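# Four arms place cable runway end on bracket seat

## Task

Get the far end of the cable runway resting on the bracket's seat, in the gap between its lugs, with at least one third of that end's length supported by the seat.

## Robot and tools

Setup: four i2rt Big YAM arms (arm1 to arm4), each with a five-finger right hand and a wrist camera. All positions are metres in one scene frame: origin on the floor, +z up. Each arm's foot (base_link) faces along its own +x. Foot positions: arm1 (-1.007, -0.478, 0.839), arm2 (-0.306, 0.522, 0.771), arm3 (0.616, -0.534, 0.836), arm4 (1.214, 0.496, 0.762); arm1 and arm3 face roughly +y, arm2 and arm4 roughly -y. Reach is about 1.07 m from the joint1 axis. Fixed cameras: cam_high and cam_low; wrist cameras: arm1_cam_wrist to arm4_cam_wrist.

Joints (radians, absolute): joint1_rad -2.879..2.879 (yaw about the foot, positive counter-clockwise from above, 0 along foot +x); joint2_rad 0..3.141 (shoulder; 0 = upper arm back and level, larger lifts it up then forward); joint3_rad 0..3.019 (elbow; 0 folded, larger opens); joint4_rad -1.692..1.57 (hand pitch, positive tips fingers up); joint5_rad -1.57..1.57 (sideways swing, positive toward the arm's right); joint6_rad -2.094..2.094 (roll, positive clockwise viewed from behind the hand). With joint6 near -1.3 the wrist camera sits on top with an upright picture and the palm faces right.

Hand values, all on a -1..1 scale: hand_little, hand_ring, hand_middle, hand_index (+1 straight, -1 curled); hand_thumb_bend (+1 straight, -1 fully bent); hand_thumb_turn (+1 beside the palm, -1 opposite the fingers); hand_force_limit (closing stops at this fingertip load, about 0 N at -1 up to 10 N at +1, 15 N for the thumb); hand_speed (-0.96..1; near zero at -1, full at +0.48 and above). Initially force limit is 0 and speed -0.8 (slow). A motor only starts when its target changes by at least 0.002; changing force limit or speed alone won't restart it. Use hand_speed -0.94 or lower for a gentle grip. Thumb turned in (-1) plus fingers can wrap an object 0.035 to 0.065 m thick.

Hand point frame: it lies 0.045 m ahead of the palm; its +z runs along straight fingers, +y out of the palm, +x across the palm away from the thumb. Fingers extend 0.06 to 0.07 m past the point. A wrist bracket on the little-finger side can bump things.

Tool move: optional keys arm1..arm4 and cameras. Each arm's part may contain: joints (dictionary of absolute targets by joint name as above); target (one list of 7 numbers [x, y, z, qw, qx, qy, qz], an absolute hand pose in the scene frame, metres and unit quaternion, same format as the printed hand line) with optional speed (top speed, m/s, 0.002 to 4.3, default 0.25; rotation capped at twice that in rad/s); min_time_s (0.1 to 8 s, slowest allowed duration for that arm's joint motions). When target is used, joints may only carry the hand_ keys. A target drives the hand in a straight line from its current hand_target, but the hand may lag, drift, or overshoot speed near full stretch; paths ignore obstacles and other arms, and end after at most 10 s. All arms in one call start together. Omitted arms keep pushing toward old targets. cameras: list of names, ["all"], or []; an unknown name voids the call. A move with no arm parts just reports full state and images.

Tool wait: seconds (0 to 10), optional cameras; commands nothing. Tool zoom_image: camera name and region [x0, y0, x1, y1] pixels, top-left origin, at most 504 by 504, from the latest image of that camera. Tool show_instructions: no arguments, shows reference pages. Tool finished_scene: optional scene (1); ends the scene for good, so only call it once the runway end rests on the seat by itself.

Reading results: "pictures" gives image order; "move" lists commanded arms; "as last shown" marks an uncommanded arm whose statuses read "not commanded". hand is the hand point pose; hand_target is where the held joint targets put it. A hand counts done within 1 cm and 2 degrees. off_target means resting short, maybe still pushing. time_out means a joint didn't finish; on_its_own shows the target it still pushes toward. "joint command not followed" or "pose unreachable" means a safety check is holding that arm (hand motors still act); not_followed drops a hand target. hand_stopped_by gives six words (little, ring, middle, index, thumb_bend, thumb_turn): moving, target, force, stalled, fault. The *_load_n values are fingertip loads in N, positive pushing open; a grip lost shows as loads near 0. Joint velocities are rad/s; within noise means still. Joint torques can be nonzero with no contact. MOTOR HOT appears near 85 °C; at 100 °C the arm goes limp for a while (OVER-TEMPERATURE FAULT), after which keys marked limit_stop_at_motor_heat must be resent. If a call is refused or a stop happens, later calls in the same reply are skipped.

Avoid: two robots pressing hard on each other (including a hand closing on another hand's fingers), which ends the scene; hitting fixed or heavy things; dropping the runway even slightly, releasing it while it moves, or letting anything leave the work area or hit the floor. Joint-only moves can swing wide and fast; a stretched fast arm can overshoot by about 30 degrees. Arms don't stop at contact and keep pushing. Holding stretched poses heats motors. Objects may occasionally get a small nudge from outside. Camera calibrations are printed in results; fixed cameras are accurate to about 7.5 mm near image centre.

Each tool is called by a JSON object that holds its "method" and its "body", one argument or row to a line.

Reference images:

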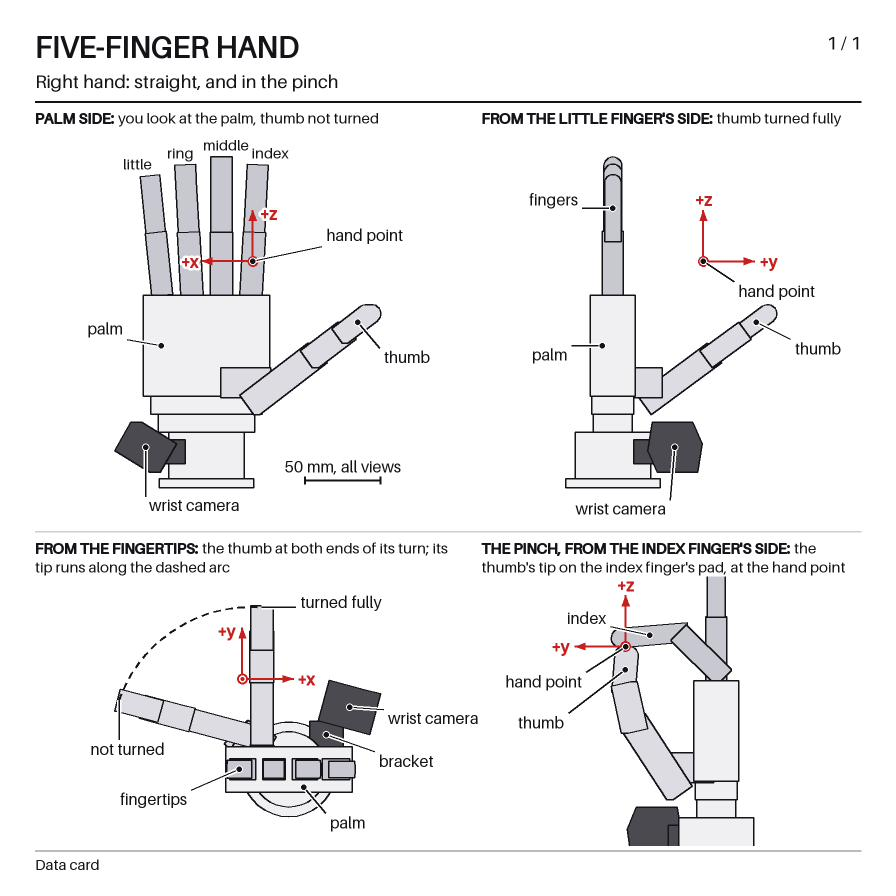

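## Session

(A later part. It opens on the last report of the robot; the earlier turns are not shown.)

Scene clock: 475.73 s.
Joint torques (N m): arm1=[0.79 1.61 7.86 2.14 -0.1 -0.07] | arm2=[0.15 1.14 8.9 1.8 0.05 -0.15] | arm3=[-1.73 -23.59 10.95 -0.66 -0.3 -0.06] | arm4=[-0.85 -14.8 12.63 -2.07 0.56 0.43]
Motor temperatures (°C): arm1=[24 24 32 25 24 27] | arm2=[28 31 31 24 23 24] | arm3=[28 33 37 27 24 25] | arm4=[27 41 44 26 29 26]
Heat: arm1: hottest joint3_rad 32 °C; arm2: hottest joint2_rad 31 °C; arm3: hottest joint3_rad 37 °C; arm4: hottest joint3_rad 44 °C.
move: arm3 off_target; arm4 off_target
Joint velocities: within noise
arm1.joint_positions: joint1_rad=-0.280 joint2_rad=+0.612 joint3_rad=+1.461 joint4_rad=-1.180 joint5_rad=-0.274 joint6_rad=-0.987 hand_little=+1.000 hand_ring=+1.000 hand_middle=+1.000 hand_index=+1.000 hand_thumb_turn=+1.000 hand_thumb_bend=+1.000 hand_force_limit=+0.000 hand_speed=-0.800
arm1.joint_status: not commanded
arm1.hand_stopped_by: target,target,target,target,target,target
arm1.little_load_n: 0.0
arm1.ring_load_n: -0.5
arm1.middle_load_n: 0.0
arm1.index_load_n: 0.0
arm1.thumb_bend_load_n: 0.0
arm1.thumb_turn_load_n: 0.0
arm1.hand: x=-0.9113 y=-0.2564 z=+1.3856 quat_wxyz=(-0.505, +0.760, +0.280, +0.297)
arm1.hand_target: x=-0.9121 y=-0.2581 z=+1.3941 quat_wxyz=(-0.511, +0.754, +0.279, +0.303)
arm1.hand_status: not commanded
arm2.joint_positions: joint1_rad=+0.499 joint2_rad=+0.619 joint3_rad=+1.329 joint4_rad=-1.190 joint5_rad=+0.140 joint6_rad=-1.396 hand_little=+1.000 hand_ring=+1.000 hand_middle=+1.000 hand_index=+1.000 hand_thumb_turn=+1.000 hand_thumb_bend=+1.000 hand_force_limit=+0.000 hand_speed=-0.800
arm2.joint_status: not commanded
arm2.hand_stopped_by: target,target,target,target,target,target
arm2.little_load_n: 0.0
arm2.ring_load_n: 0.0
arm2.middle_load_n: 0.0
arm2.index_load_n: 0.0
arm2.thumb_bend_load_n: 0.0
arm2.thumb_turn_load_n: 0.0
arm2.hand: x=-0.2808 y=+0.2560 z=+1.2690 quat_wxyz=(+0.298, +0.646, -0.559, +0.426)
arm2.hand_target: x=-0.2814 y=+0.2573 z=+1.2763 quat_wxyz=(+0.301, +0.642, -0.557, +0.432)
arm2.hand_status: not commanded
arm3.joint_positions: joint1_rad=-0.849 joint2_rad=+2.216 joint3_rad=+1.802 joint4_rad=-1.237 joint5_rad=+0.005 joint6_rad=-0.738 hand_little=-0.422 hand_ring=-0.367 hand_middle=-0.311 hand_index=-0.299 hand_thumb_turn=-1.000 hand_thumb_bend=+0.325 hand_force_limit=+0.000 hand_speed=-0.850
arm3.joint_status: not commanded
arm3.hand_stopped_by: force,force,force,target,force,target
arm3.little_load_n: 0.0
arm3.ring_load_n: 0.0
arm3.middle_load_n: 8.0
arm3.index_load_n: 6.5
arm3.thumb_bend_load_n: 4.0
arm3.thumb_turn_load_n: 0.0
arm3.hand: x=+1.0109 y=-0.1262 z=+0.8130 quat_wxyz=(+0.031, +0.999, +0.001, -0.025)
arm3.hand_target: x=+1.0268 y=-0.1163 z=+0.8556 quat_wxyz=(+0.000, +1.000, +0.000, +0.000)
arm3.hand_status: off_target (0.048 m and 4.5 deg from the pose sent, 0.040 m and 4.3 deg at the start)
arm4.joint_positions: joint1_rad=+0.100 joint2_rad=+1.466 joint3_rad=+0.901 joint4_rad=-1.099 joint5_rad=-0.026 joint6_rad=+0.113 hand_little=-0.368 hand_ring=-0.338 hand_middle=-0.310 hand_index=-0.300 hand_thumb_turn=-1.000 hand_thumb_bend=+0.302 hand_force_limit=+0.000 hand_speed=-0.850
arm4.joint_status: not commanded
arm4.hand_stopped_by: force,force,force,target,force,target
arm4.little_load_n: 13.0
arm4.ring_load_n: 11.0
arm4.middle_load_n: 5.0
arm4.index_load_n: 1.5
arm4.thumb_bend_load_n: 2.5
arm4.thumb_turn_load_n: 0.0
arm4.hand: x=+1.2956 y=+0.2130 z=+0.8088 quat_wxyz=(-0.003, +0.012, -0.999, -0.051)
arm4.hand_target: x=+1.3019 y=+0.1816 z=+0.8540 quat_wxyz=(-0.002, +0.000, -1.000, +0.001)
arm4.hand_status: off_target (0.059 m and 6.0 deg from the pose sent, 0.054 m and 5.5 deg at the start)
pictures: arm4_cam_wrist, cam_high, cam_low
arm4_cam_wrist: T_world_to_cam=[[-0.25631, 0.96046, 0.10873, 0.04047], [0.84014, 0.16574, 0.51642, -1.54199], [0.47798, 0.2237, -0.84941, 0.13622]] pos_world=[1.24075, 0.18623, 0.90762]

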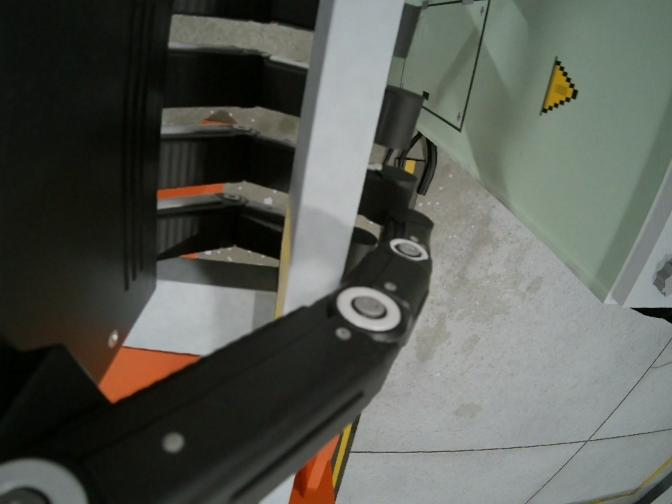

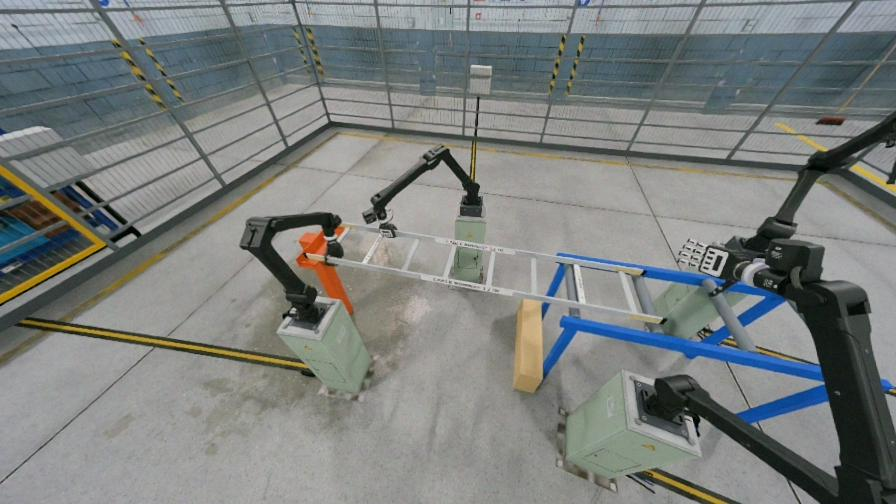

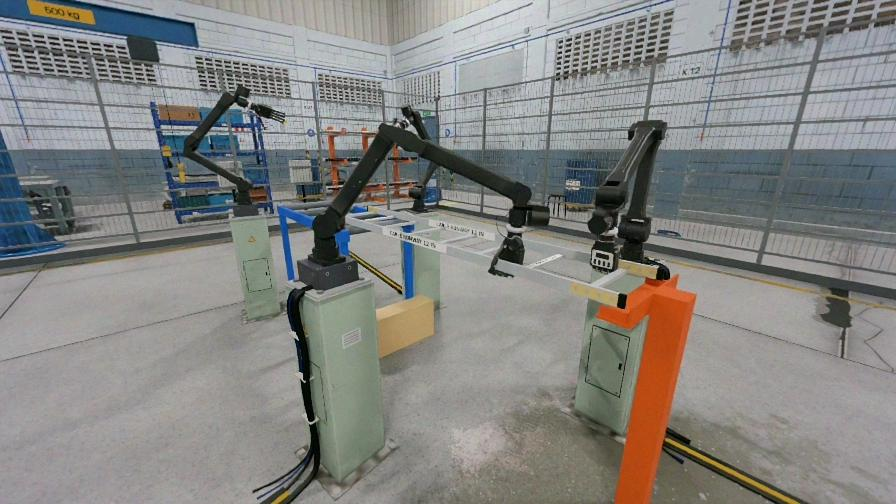

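{"method": "move", "body": {
  "arm3": {"target": [1.028, -0.115, 0.835, 0, 1, 0, 0], "speed": 0.05},
  "arm4": {"target": [1.302, 0.180, 0.835, 0, 0, 1, 0], "speed": 0.05},
  "cameras": ["arm4_cam_wrist", "cam_low", "cam_high"]
}}

{"method": "zoom_image", "body": {
  "camera": "cam_low",
  "region": [560, 220, 720, 340]
}}

{"method": "zoom_image", "body": {
  "camera": "cam_high",
  "region": [280, 200, 380, 290]
}}

Scene clock: 489.07 s.
Joint torques (N m): arm1=[0.79 1.61 7.84 2.15 -0.1 -0.07] | arm2=[0.03 1.2 8.9 1.8 0.05 -0.14] | arm3=[-0.26 -22.12 10.5 0.12 -0.28 -0.01] | arm4=[-0.56 -13.98 10.19 -0.44 0.59 0.41]
Motor temperatures (°C): arm1=[24 24 32 25 24 27] | arm2=[28 31 31 24 23 24] | arm3=[28 33 36 27 24 25] | arm4=[27 40 46 26 29 26]
Heat: arm1: hottest joint3_rad 32 °C; arm2: hottest joint2_rad 31 °C; arm3: hottest joint3_rad 36 °C; arm4: hottest joint3_rad 46 °C.
move: arm3 off_target; arm4 off_target
Joint velocities: within noise
arm1, arm2: as last shown
arm1.ring_load_n: 0.0
arm3.joint_positions: joint1_rad=-0.850 joint2_rad=+2.216 joint3_rad=+1.788 joint4_rad=-1.217 joint5_rad=+0.004 joint6_rad=-0.739 hand_little=-0.422 hand_ring=-0.367 hand_middle=-0.311 hand_index=-0.299 hand_thumb_turn=-1.000 hand_thumb_bend=+0.325 hand_force_limit=+0.000 hand_speed=-0.850
arm3.joint_status: not commanded
arm3.hand_stopped_by: force,force,force,target,force,target
arm3.little_load_n: 0.0
arm3.ring_load_n: 0.0
arm3.middle_load_n: 8.0
arm3.index_load_n: 4.0
arm3.thumb_bend_load_n: 4.5
arm3.thumb_turn_load_n: 0.0
arm3.hand: x=+1.0107 y=-0.1271 z=+0.8072 quat_wxyz=(+0.028, +0.999, +0.001, -0.023)
arm3.hand_target: x=+1.0272 y=-0.1158 z=+0.8353 quat_wxyz=(+0.000, +1.000, +0.000, +0.000)
arm3.hand_status: off_target (0.035 m and 4.2 deg from the pose sent, 0.030 m and 4.5 deg at the start)
arm4.joint_positions: joint1_rad=+0.100 joint2_rad=+1.480 joint3_rad=+0.901 joint4_rad=-1.079 joint5_rad=-0.026 joint6_rad=+0.116 hand_little=-0.369 hand_ring=-0.338 hand_middle=-0.310 hand_index=-0.300 hand_thumb_turn=-1.000 hand_thumb_bend=+0.302 hand_force_limit=+0.000 hand_speed=-0.850
arm4.joint_status: not commanded
arm4.hand_stopped_by: force,force,force,target,force,target
arm4.little_load_n: 11.0
arm4.ring_load_n: 9.0
arm4.middle_load_n: 5.0
arm4.index_load_n: 0.5
arm4.thumb_bend_load_n: 2.5
arm4.thumb_turn_load_n: 0.0
arm4.hand: x=+1.2963 y=+0.2090 z=+0.8033 quat_wxyz=(-0.003, +0.010, -0.999, -0.048)
arm4.hand_target: x=+1.3020 y=+0.1820 z=+0.8347 quat_wxyz=(-0.001, +0.000, -1.000, +0.000)
arm4.hand_status: off_target (0.043 m and 5.6 deg from the pose sent, 0.043 m and 6.0 deg at the start)
pictures: arm4_cam_wrist, cam_high, cam_low
arm4_cam_wrist: T_world_to_cam=[[-0.25309, 0.96188, 0.10357, 0.04479], [0.84048, 0.16559, 0.51592, -1.53904], [0.47911, 0.21762, -0.85035, 0.13257]] pos_world=[1.24135, 0.18293, 0.90212]

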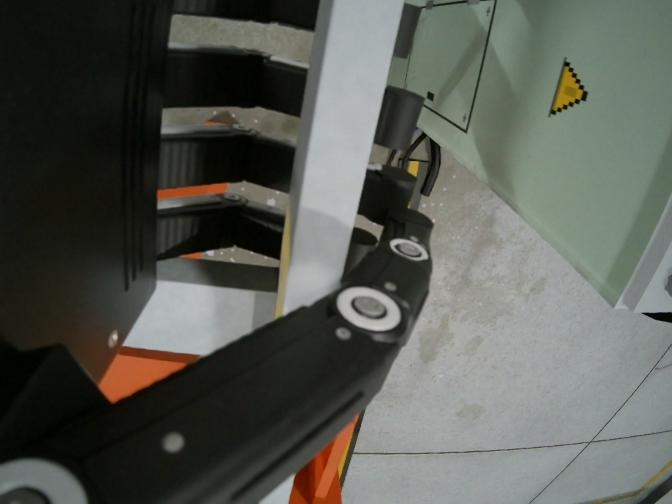

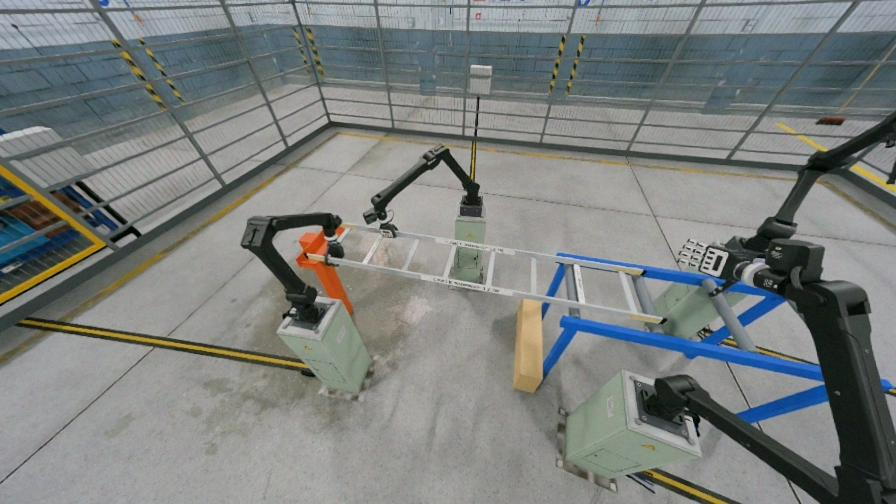

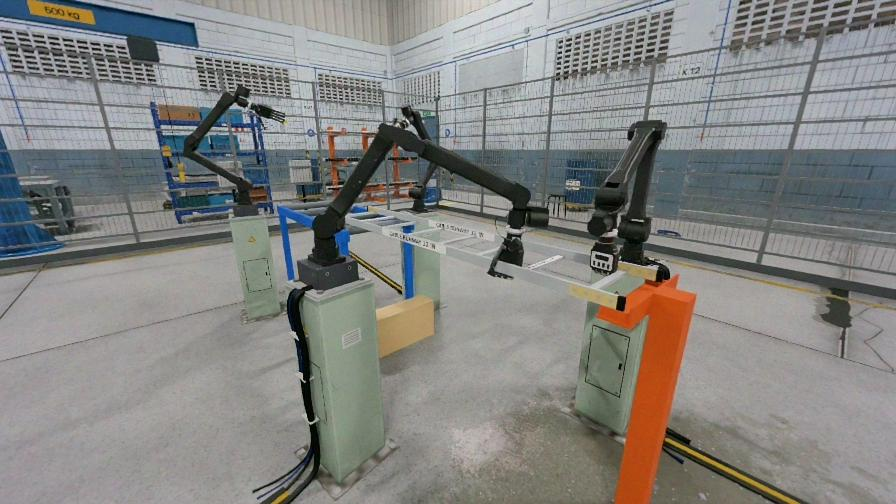

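Scaled by 3.150 from the camera's image (finer frame: 1280x720).

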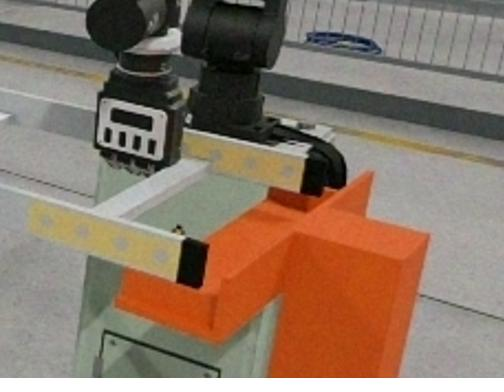

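Scaled by 5.040 from the camera's image (finer frame: 1280x720).

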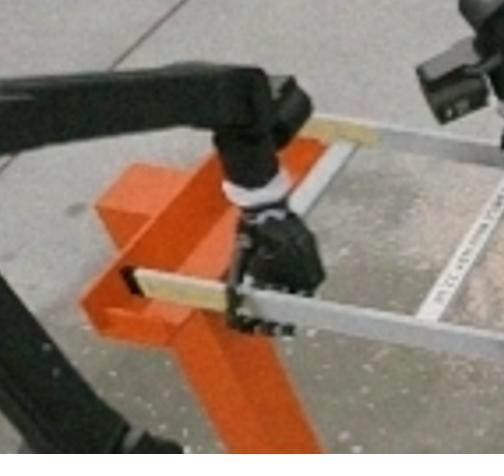

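{"method": "move", "body": {
  "arm3": {"target": [1.028, -0.115, 0.812, 0, 1, 0, 0], "speed": 0.05},
  "arm4": {"target": [1.302, 0.182, 0.812, 0, 0, 1, 0], "speed": 0.05},
  "cameras": ["arm4_cam_wrist", "cam_low", "cam_high"]
}}

{"method": "zoom_image", "body": {
  "camera": "cam_low",
  "region": [560, 220, 720, 340]
}}

{"method": "zoom_image", "body": {
  "camera": "cam_high",
  "region": [280, 200, 380, 290]
}}

Scene clock: 498.43 s.
Joint torques (N m): arm1=[0.73 1.49 7.84 2.13 -0.1 -0.07] | arm2=[0.09 1.2 8.92 1.8 0.05 -0.13] | arm3=[0.21 -20.48 9.37 1.1 -0.06 0.02] | arm4=[-0.67 -11.22 7.88 1.46 0.63 0.33]
Motor temperatures (°C): arm1=[24 24 32 25 24 27] | arm2=[28 31 31 24 23 24] | arm3=[28 34 36 27 24 25] | arm4=[27 40 45 26 29 26]
Heat: arm1: hottest joint3_rad 32 °C; arm2: hottest joint2_rad 31 °C; arm3: hottest joint3_rad 36 °C; arm4: hottest joint3_rad 45 °C.
move: arm3 off_target; arm4 off_target
Joint velocities: within noise
arm1, arm2: as last shown
arm1.index_load_n: -0.5
arm3.joint_positions: joint1_rad=-0.852 joint2_rad=+2.216 joint3_rad=+1.783 joint4_rad=-1.194 joint5_rad=+0.000 joint6_rad=-0.741 hand_little=-0.422 hand_ring=-0.367 hand_middle=-0.311 hand_index=-0.300 hand_thumb_turn=-1.000 hand_thumb_bend=+0.325 hand_force_limit=+0.000 hand_speed=-0.850
arm3.joint_status: not commanded
arm3.hand_stopped_by: force,force,force,target,force,target
arm3.little_load_n: 0.0
arm3.ring_load_n: 0.0
arm3.middle_load_n: 8.0
arm3.index_load_n: 1.0
arm3.thumb_bend_load_n: 4.0
arm3.thumb_turn_load_n: 0.0
arm3.hand: x=+1.0134 y=-0.1243 z=+0.8040 quat_wxyz=(+0.020, +1.000, +0.001, -0.019)
arm3.hand_target: x=+1.0278 y=-0.1154 z=+0.8124 quat_wxyz=(+0.000, +1.000, +0.000, +0.000)
arm3.hand_status: off_target (0.019 m and 3.2 deg from the pose sent, 0.022 m and 4.2 deg at the start)
arm4.joint_positions: joint1_rad=+0.102 joint2_rad=+1.480 joint3_rad=+0.898 joint4_rad=-1.058 joint5_rad=-0.026 joint6_rad=+0.124 hand_little=-0.369 hand_ring=-0.338 hand_middle=-0.310 hand_index=-0.300 hand_thumb_turn=-1.000 hand_thumb_bend=+0.302 hand_force_limit=+0.000 hand_speed=-0.850
arm4.joint_status: not commanded
arm4.hand_stopped_by: force,force,force,target,force,target
arm4.little_load_n: 7.5
arm4.ring_load_n: 4.5
arm4.middle_load_n: 5.0
arm4.index_load_n: 0.0
arm4.thumb_bend_load_n: 2.5
arm4.thumb_turn_load_n: 0.0
arm4.hand: x=+1.2979 y=+0.2047 z=+0.8009 quat_wxyz=(-0.004, +0.007, -0.999, -0.039)
arm4.hand_target: x=+1.3020 y=+0.1827 z=+0.8128 quat_wxyz=(-0.001, +0.000, -1.000, +0.000)
arm4.hand_status: off_target (0.026 m and 4.6 deg from the pose sent, 0.029 m and 5.6 deg at the start)
pictures: arm4_cam_wrist, cam_high, cam_low
arm4_cam_wrist: T_world_to_cam=[[-0.24756, 0.96507, 0.08572, 0.05596], [0.84049, 0.16991, 0.51449, -1.53832], [0.48196, 0.19941, -0.8532, 0.13311]] pos_world=[1.24265, 0.18082, 0.90023]

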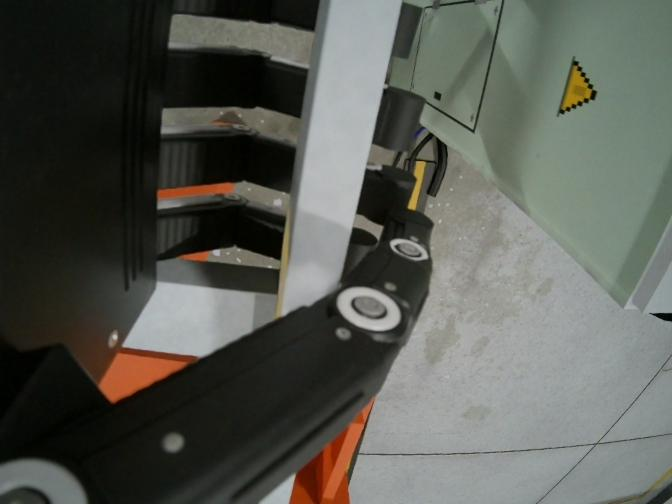

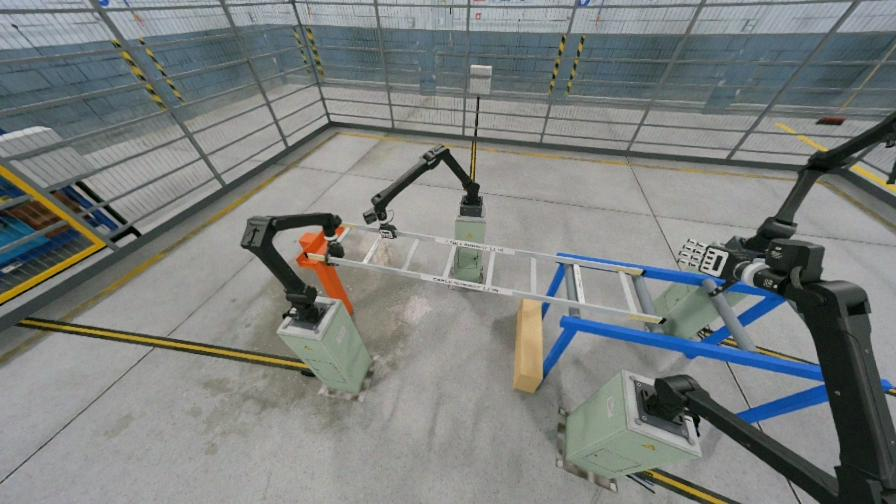

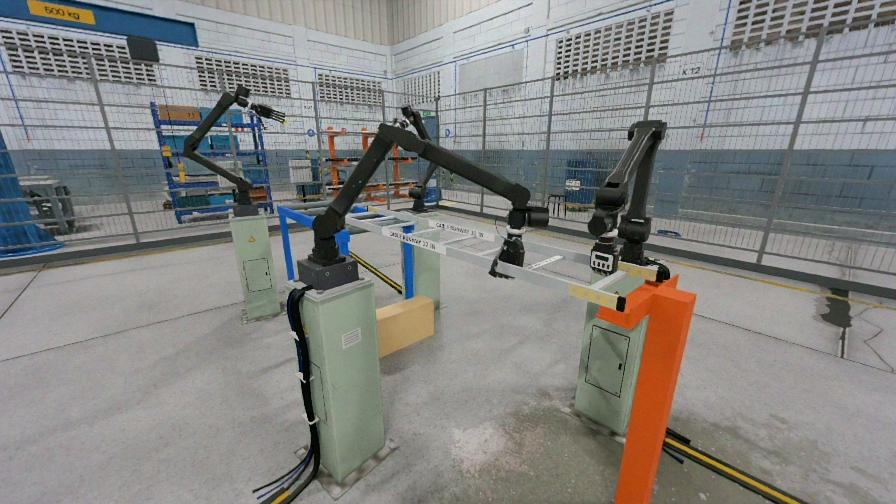

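Scaled by 3.150 from the camera's image (finer frame: 1280x720).

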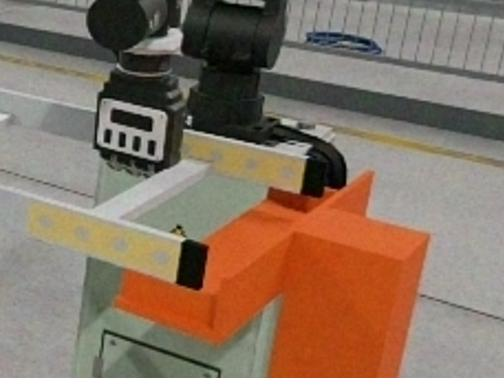

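Scaled by 5.040 from the camera's image (finer frame: 1280x720).

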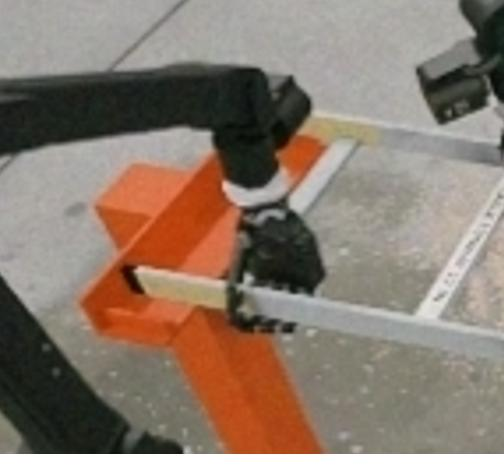

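{"method": "zoom_image", "body": {
  "camera": "cam_low",
  "region": [585, 270, 665, 335]
}}

{"method": "zoom_image", "body": {
  "camera": "cam_low",
  "region": [630, 250, 690, 300]
}}

{"method": "zoom_image", "body": {
  "camera": "cam_high",
  "region": [290, 225, 350, 275]
}}

Scaled by 6.300 from the camera's image (finer frame: 1280x720).

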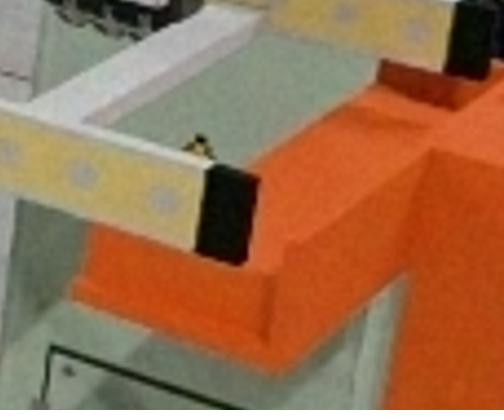

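Scaled by 8.400 from the camera's image (finer frame: 1280x720).

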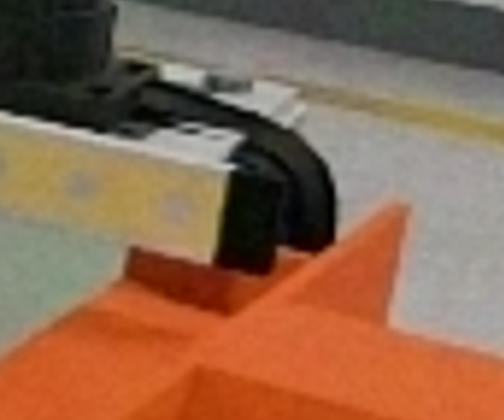

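Scaled by 8.400 from the camera's image (finer frame: 1280x720).

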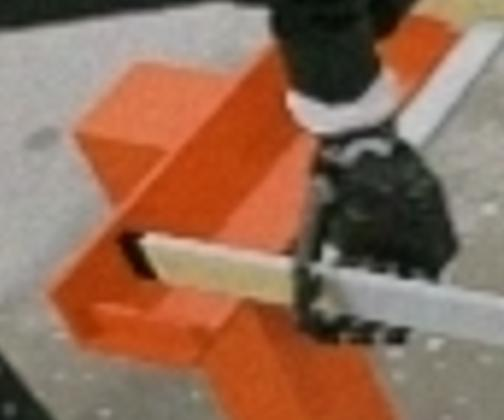

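{"method": "zoom_image", "body": {
  "camera": "cam_low",
  "region": [590, 280, 640, 335]
}}

{"method": "zoom_image", "body": {
  "camera": "arm4_cam_wrist",
  "region": [90, 320, 240, 450]
}}

{"method": "zoom_image", "body": {
  "camera": "cam_high",
  "region": [292, 245, 322, 275]
}}

Scaled by 9.164 from the camera's image (finer frame: 1280x720).

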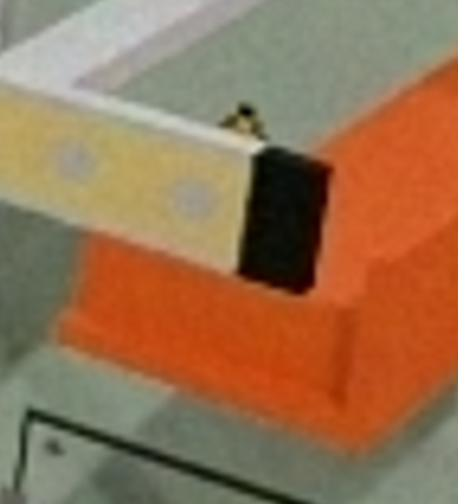

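Scaled by 3.360 from the camera's image (finer frame: 960x720).

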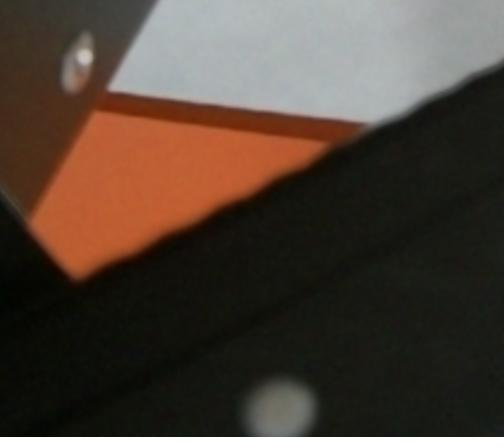

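Scaled by 16.800 from the camera's image (finer frame: 1280x720).

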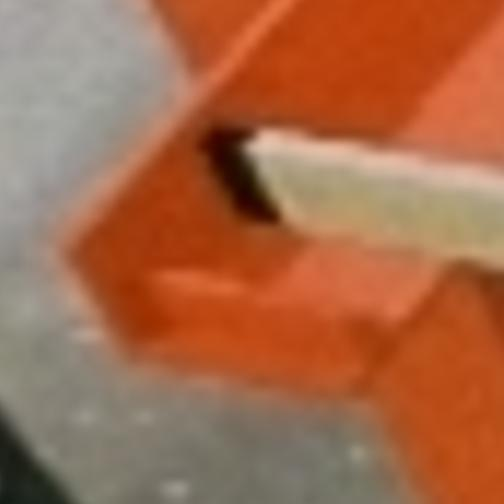

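{"method": "move", "body": {
  "arm3": {"target": [1.028, -0.088, 0.862, 0, 1, 0, 0], "speed": 0.06},
  "arm4": {"target": [1.302, 0.208, 0.862, 0, 0, 1, 0], "speed": 0.06},
  "cameras": ["arm4_cam_wrist", "cam_low", "cam_high"]
}}

{"method": "zoom_image", "body": {
  "camera": "cam_low",
  "region": [590, 250, 670, 335]
}}

{"method": "zoom_image", "body": {
  "camera": "cam_high",
  "region": [290, 240, 330, 280]
}}

Scene clock: 582.17 s.
Joint torques (N m): arm1=[0.79 1.55 7.86 2.15 -0.1 -0.07] | arm2=[0.09 1.26 8.9 1.78 0.05 -0.14] | arm3=[0.44 -23.3 14.41 -1.29 -0.26 0.26] | arm4=[-0.5 -17.38 9.52 -2.61 0.33 0.34]
Motor temperatures (°C): arm1=[24 24 33 25 24 27] | arm2=[28 31 31 24 23 24] | arm3=[28 34 35 27 24 25] | arm4=[26 38 40 26 29 26]
Heat: arm1: hottest joint3_rad 33 °C; arm2: hottest joint2_rad 31 °C; arm3: hottest joint3_rad 35 °C; arm4: hottest joint3_rad 40 °C.
move: arm3 off_target; arm4 off_target
Joint velocities: within noise
arm1, arm2: as last shown
arm1.index_load_n: 0.0
arm1.thumb_turn_load_n: -0.5
arm3.joint_positions: joint1_rad=-0.839 joint2_rad=+2.240 joint3_rad=+1.856 joint4_rad=-1.265 joint5_rad=+0.001 joint6_rad=-0.735 hand_little=-0.422 hand_ring=-0.367 hand_middle=-0.311 hand_index=-0.299 hand_thumb_turn=-1.000 hand_thumb_bend=+0.325 hand_force_limit=+0.000 hand_speed=-0.850
arm3.joint_status: not commanded
arm3.hand_stopped_by: force,force,force,target,force,target
arm3.little_load_n: 0.0
arm3.ring_load_n: 0.0
arm3.middle_load_n: 8.5
arm3.index_load_n: 9.5
arm3.thumb_bend_load_n: 4.0
arm3.thumb_turn_load_n: 0.0
arm3.hand: x=+1.0131 y=-0.1132 z=+0.8162 quat_wxyz=(+0.029, +0.999, +0.005, -0.026)
arm3.hand_target: x=+1.0260 y=-0.0904 z=+0.8622 quat_wxyz=(-0.001, +1.000, +0.000, +0.000)
arm3.hand_status: off_target (0.054 m and 4.5 deg from the pose sent, 0.070 m and 3.2 deg at the start)
arm4.joint_positions: joint1_rad=+0.109 joint2_rad=+1.425 joint3_rad=+0.879 joint4_rad=-1.099 joint5_rad=-0.019 joint6_rad=+0.133 hand_little=-0.368 hand_ring=-0.338 hand_middle=-0.310 hand_index=-0.300 hand_thumb_turn=-1.000 hand_thumb_bend=+0.302 hand_force_limit=+0.000 hand_speed=-0.850
arm4.joint_status: not commanded
arm4.hand_stopped_by: force,force,force,target,force,target
arm4.little_load_n: 12.0
arm4.ring_load_n: 9.5
arm4.middle_load_n: 5.0
arm4.index_load_n: 0.0
arm4.thumb_bend_load_n: 2.5
arm4.thumb_turn_load_n: 0.0
arm4.hand: x=+1.2971 y=+0.2198 z=+0.8142 quat_wxyz=(+0.000, +0.007, -0.999, -0.041)
arm4.hand_target: x=+1.3019 y=+0.2099 z=+0.8576 quat_wxyz=(-0.001, +0.000, -1.000, +0.000)
arm4.hand_status: off_target (0.050 m and 4.8 deg from the pose sent, 0.061 m and 4.6 deg at the start)
pictures: arm4_cam_wrist, cam_high, cam_low
arm4_cam_wrist: T_world_to_cam=[[-0.24626, 0.9649, 0.09124, 0.03396], [0.84474, 0.16753, 0.50828, -1.54686], [0.47516, 0.20224, -0.85634, 0.15259]] pos_world=[1.24255, 0.19552, 0.91381]

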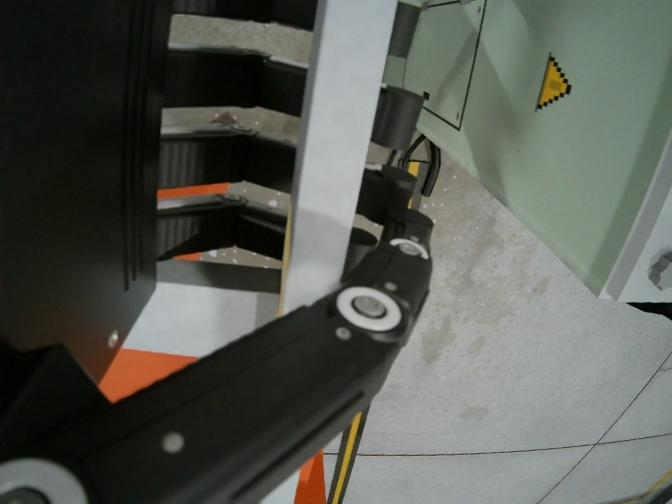

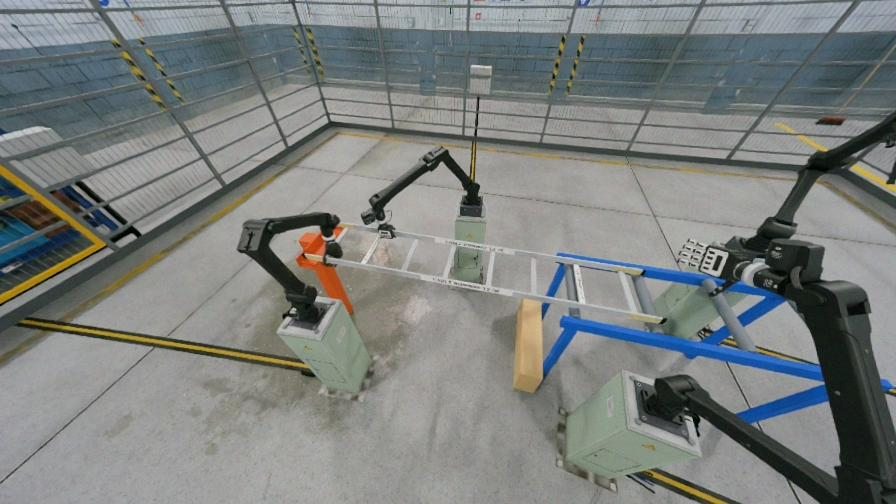

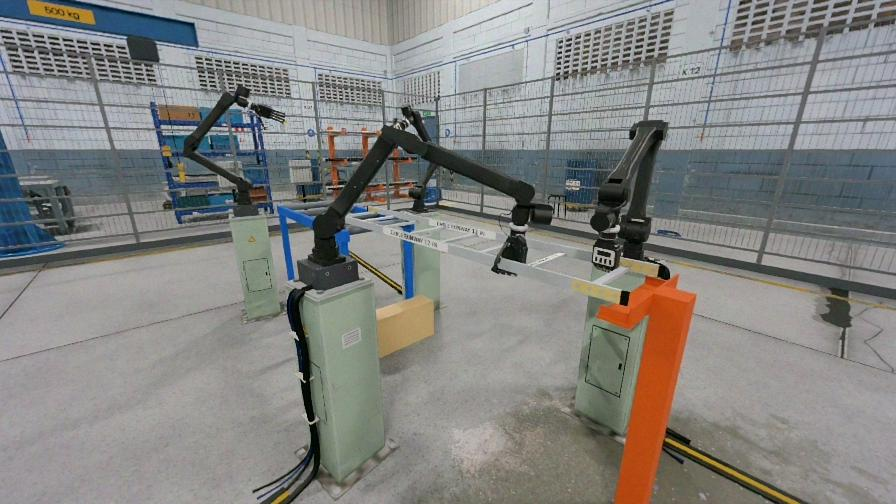

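Scaled by 5.929 from the camera's image (finer frame: 1280x720).

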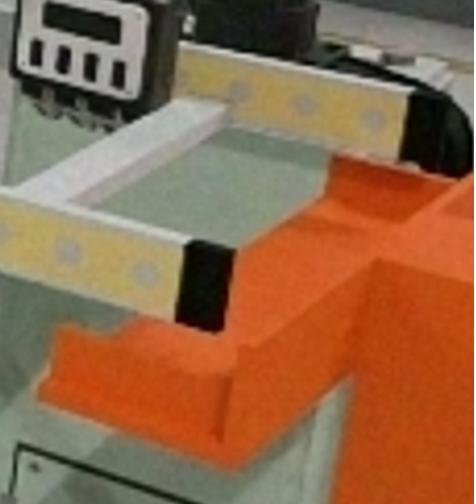

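Scaled by 12.600 from the camera's image (finer frame: 1280x720).

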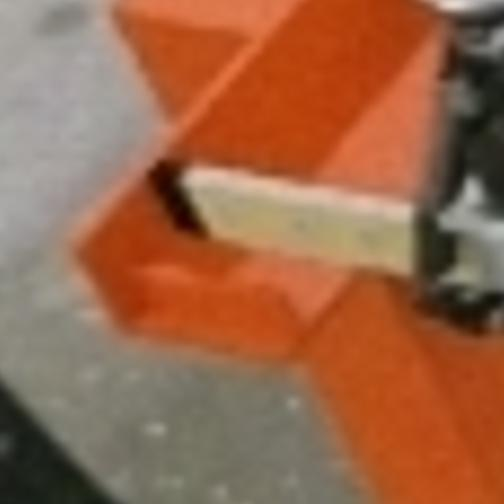

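{"method": "move", "body": {
  "arm3": {"target": [1.028, -0.085, 0.835, 0, 1, 0, 0], "speed": 0.05},
  "arm4": {"target": [1.302, 0.213, 0.835, 0, 0, 1, 0], "speed": 0.05},
  "cameras": ["cam_low", "cam_high"]
}}

{"method": "zoom_image", "body": {
  "camera": "cam_low",
  "region": [590, 250, 670, 335]
}}

{"method": "zoom_image", "body": {
  "camera": "cam_high",
  "region": [290, 240, 330, 280]
}}

Scene clock: 607.27 s.
Joint torques (N m): arm1=[0.73 1.61 7.84 2.14 -0.1 -0.08] | arm2=[0.15 1.14 8.91 1.81 0.05 -0.14] | arm3=[1.32 -22.59 13.57 -0.32 -0.18 0.18] | arm4=[-0.26 -15.27 9.03 -1.72 0.25 0.37]
Motor temperatures (°C): arm1=[24 24 33 25 24 27] | arm2=[28 31 32 24 23 24] | arm3=[28 36 39 27 24 25] | arm4=[26 38 43 26 28 26]
Heat: arm1: hottest joint3_rad 33 °C; arm2: hottest joint3_rad 32 °C; arm3: hottest joint3_rad 39 °C; arm4: hottest joint3_rad 43 °C.
move: arm3 off_target; arm4 off_target
Joint velocities: within noise
arm1, arm2: as last shown
arm1.thumb_turn_load_n: 0.0
arm3.joint_positions: joint1_rad=-0.835 joint2_rad=+2.262 joint3_rad=+1.856 joint4_rad=-1.247 joint5_rad=+0.001 joint6_rad=-0.725 hand_little=-0.422 hand_ring=-0.367 hand_middle=-0.311 hand_index=-0.299 hand_thumb_turn=-1.000 hand_thumb_bend=+0.325 hand_force_limit=+0.000 hand_speed=-0.850
arm3.joint_status: not commanded
arm3.hand_stopped_by: force,force,force,target,force,target
arm3.little_load_n: 0.0
arm3.ring_load_n: 0.0
arm3.middle_load_n: 8.0
arm3.index_load_n: 4.5
arm3.thumb_bend_load_n: 4.0
arm3.thumb_turn_load_n: 0.0
arm3.hand: x=+1.0117 y=-0.1106 z=+0.8026 quat_wxyz=(+0.031, +0.999, +0.001, -0.027)
arm3.hand_target: x=+1.0265 y=-0.0867 z=+0.8358 quat_wxyz=(-0.001, +1.000, +0.000, +0.000)
arm3.hand_status: off_target (0.044 m and 4.7 deg from the pose sent, 0.037 m and 4.5 deg at the start)
arm4.joint_positions: joint1_rad=+0.109 joint2_rad=+1.425 joint3_rad=+0.830 joint4_rad=-1.045 joint5_rad=-0.017 joint6_rad=+0.133 hand_little=-0.369 hand_ring=-0.338 hand_middle=-0.310 hand_index=-0.300 hand_thumb_turn=-1.000 hand_thumb_bend=+0.302 hand_force_limit=+0.000 hand_speed=-0.850
arm4.joint_status: not commanded
arm4.hand_stopped_by: force,force,force,target,force,target
arm4.little_load_n: 11.5
arm4.ring_load_n: 10.0
arm4.middle_load_n: 5.0
arm4.index_load_n: 1.0
arm4.thumb_bend_load_n: 2.5
arm4.thumb_turn_load_n: 0.0
arm4.hand: x=+1.2953 y=+0.2285 z=+0.7979 quat_wxyz=(+0.001, +0.007, -0.999, -0.038)
arm4.hand_target: x=+1.3019 y=+0.2144 z=+0.8326 quat_wxyz=(-0.001, +0.000, -1.000, +0.000)
arm4.hand_status: off_target (0.041 m and 4.4 deg from the pose sent, 0.022 m and 4.7 deg at the start)
pictures: cam_high, cam_low

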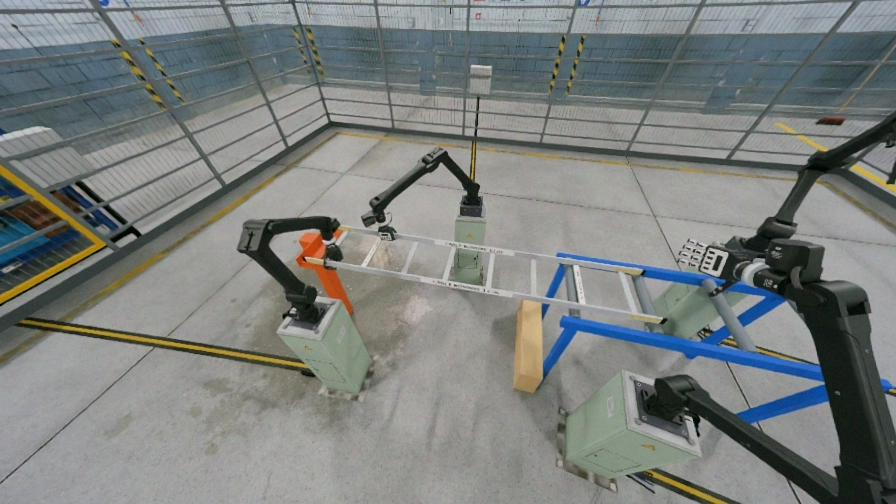

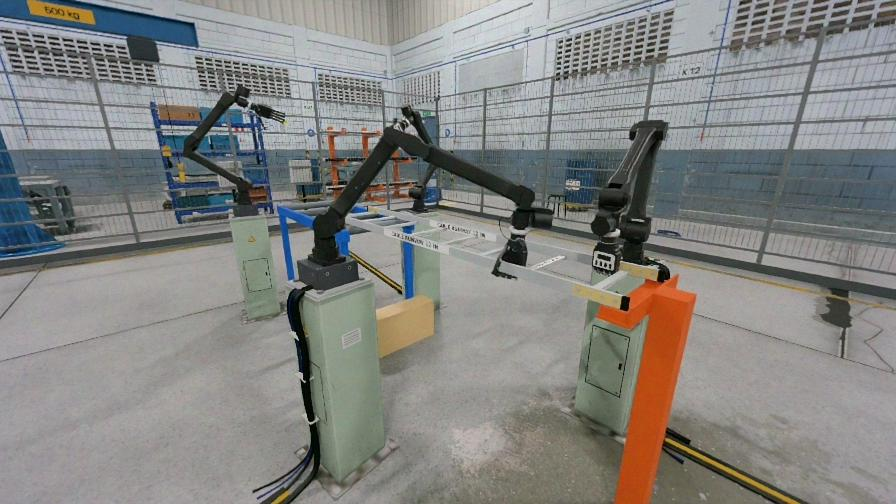

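Scaled by 5.929 from the camera's image (finer frame: 1280x720).

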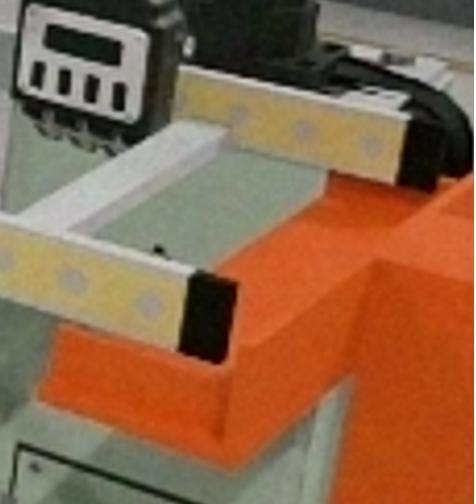

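Scaled by 12.600 from the camera's image (finer frame: 1280x720).

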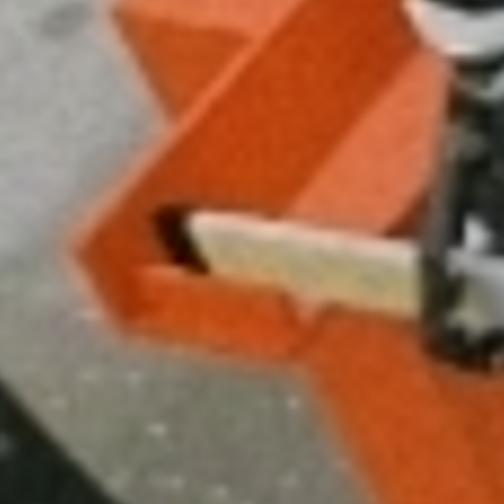

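{"method": "move", "body": {
  "arm3": {"target": [1.030, -0.100, 0.848, 0, 1, 0, 0], "speed": 0.05},
  "arm4": {"target": [1.304, 0.196, 0.848, 0, 0, 1, 0], "speed": 0.05},
  "cameras": ["cam_low", "cam_high"]
}}

{"method": "zoom_image", "body": {
  "camera": "cam_low",
  "region": [590, 250, 670, 335]
}}

{"method": "zoom_image", "body": {
  "camera": "cam_high",
  "region": [290, 240, 330, 280]
}}

Scene clock: 623.47 s.
Joint torques (N m): arm1=[0.73 1.61 7.84 2.15 -0.09 -0.08] | arm2=[0.09 1.14 8.92 1.78 0.05 -0.14] | arm3=[-0.5 -25.05 10.77 -0.55 -0.05 -0.01] | arm4=[-0.5 -13.92 13.16 -3.18 0.24 0.35]
Motor temperatures (°C): arm1=[24 24 33 25 24 27] | arm2=[28 31 32 24 23 24] | arm3=[28 35 40 27 24 25] | arm4=[26 38 44 26 28 26]
Heat: arm1: hottest joint3_rad 33 °C; arm2: hottest joint3_rad 32 °C; arm3: hottest joint3_rad 40 °C; arm4: hottest joint3_rad 44 °C.
move: arm3 off_target; arm4 off_target
Joint velocities: arm1=[within noise] | arm2=[within noise] | arm3=[-0.005 -0.005 0.012 -0.002 -0.154 -0.081] | arm4=[within noise]
arm1, arm2: as last shown
arm3.joint_positions: joint1_rad=-0.835 joint2_rad=+2.262 joint3_rad=+1.856 joint4_rad=-1.246 joint5_rad=+0.001 joint6_rad=-0.725 hand_little=-0.422 hand_ring=-0.367 hand_middle=-0.311 hand_index=-0.299 hand_thumb_turn=-1.000 hand_thumb_bend=+0.325 hand_force_limit=+0.000 hand_speed=-0.850
arm3.joint_status: not commanded
arm3.hand_stopped_by: force,force,force,target,force,target
arm3.little_load_n: 0.0
arm3.ring_load_n: 0.5
arm3.middle_load_n: 8.0
arm3.index_load_n: 7.0
arm3.thumb_bend_load_n: 4.0
arm3.thumb_turn_load_n: 0.0
arm3.hand: x=+1.0121 y=-0.1102 z=+0.8024 quat_wxyz=(+0.030, +0.999, +0.001, -0.026)
arm3.hand_target: x=+1.0288 y=-0.1014 z=+0.8474 quat_wxyz=(+0.000, +1.000, +0.000, +0.000)
arm3.hand_status: off_target (0.050 m and 4.6 deg from the pose sent, 0.050 m and 4.7 deg at the start)
arm4.joint_positions: joint1_rad=+0.109 joint2_rad=+1.432 joint3_rad=+0.830 joint4_rad=-1.045 joint5_rad=-0.017 joint6_rad=+0.133 hand_little=-0.369 hand_ring=-0.338 hand_middle=-0.310 hand_index=-0.300 hand_thumb_turn=-1.000 hand_thumb_bend=+0.302 hand_force_limit=+0.000 hand_speed=-0.850
arm4.joint_status: not commanded
arm4.hand_stopped_by: force,force,force,target,force,target
arm4.little_load_n: 11.0
arm4.ring_load_n: 8.5
arm4.middle_load_n: 5.0
arm4.index_load_n: 0.5
arm4.thumb_bend_load_n: 2.5
arm4.thumb_turn_load_n: 0.0
arm4.hand: x=+1.2952 y=+0.2294 z=+0.7961 quat_wxyz=(+0.001, +0.007, -0.999, -0.042)
arm4.hand_target: x=+1.3038 y=+0.1995 z=+0.8444 quat_wxyz=(-0.002, +0.000, -1.000, +0.001)
arm4.hand_status: off_target (0.062 m and 4.9 deg from the pose sent, 0.060 m and 4.4 deg at the start)
pictures: cam_high, cam_low

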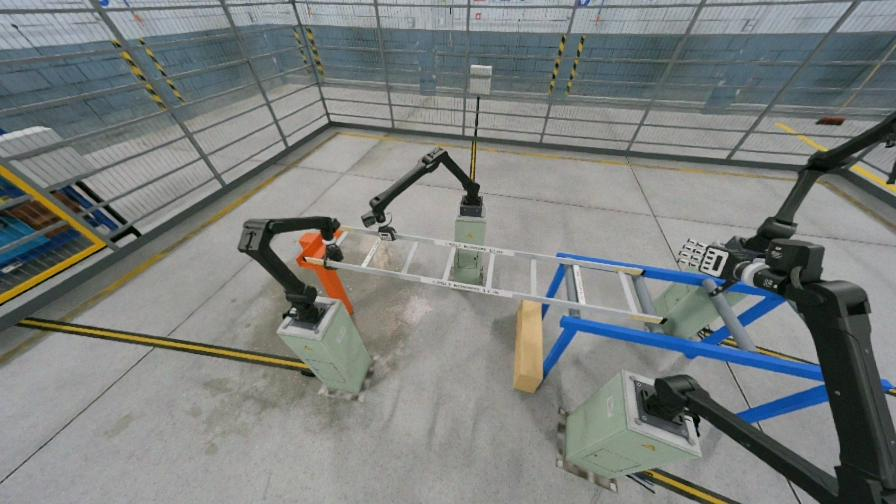

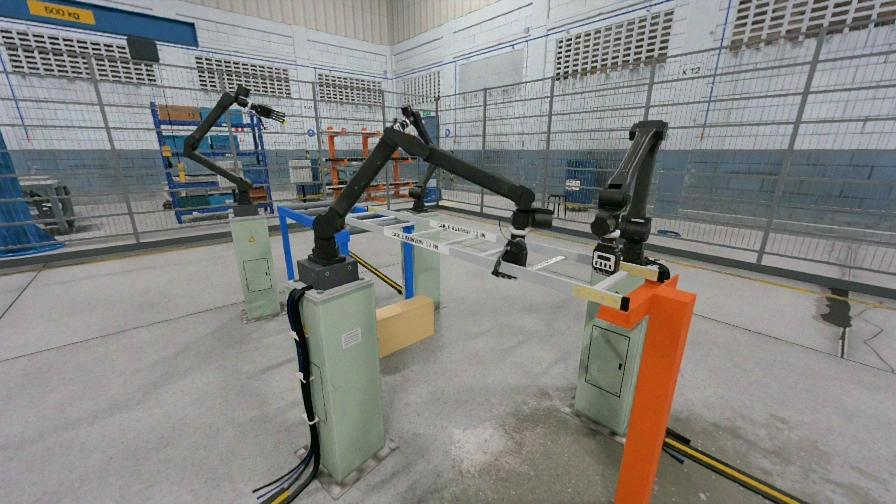

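Scaled by 5.929 from the camera's image (finer frame: 1280x720).

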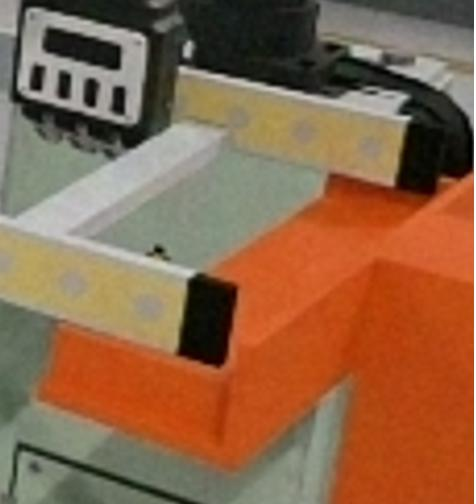

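Scaled by 12.600 from the camera's image (finer frame: 1280x720).

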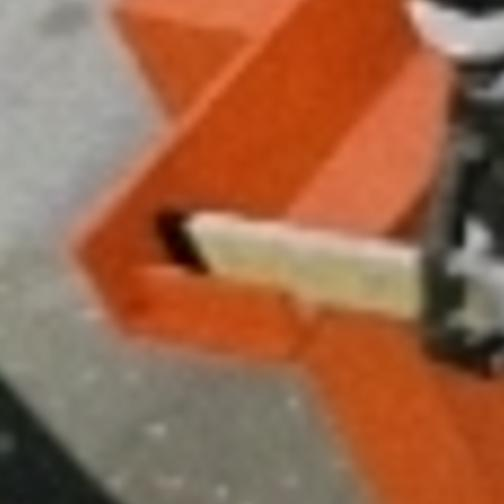

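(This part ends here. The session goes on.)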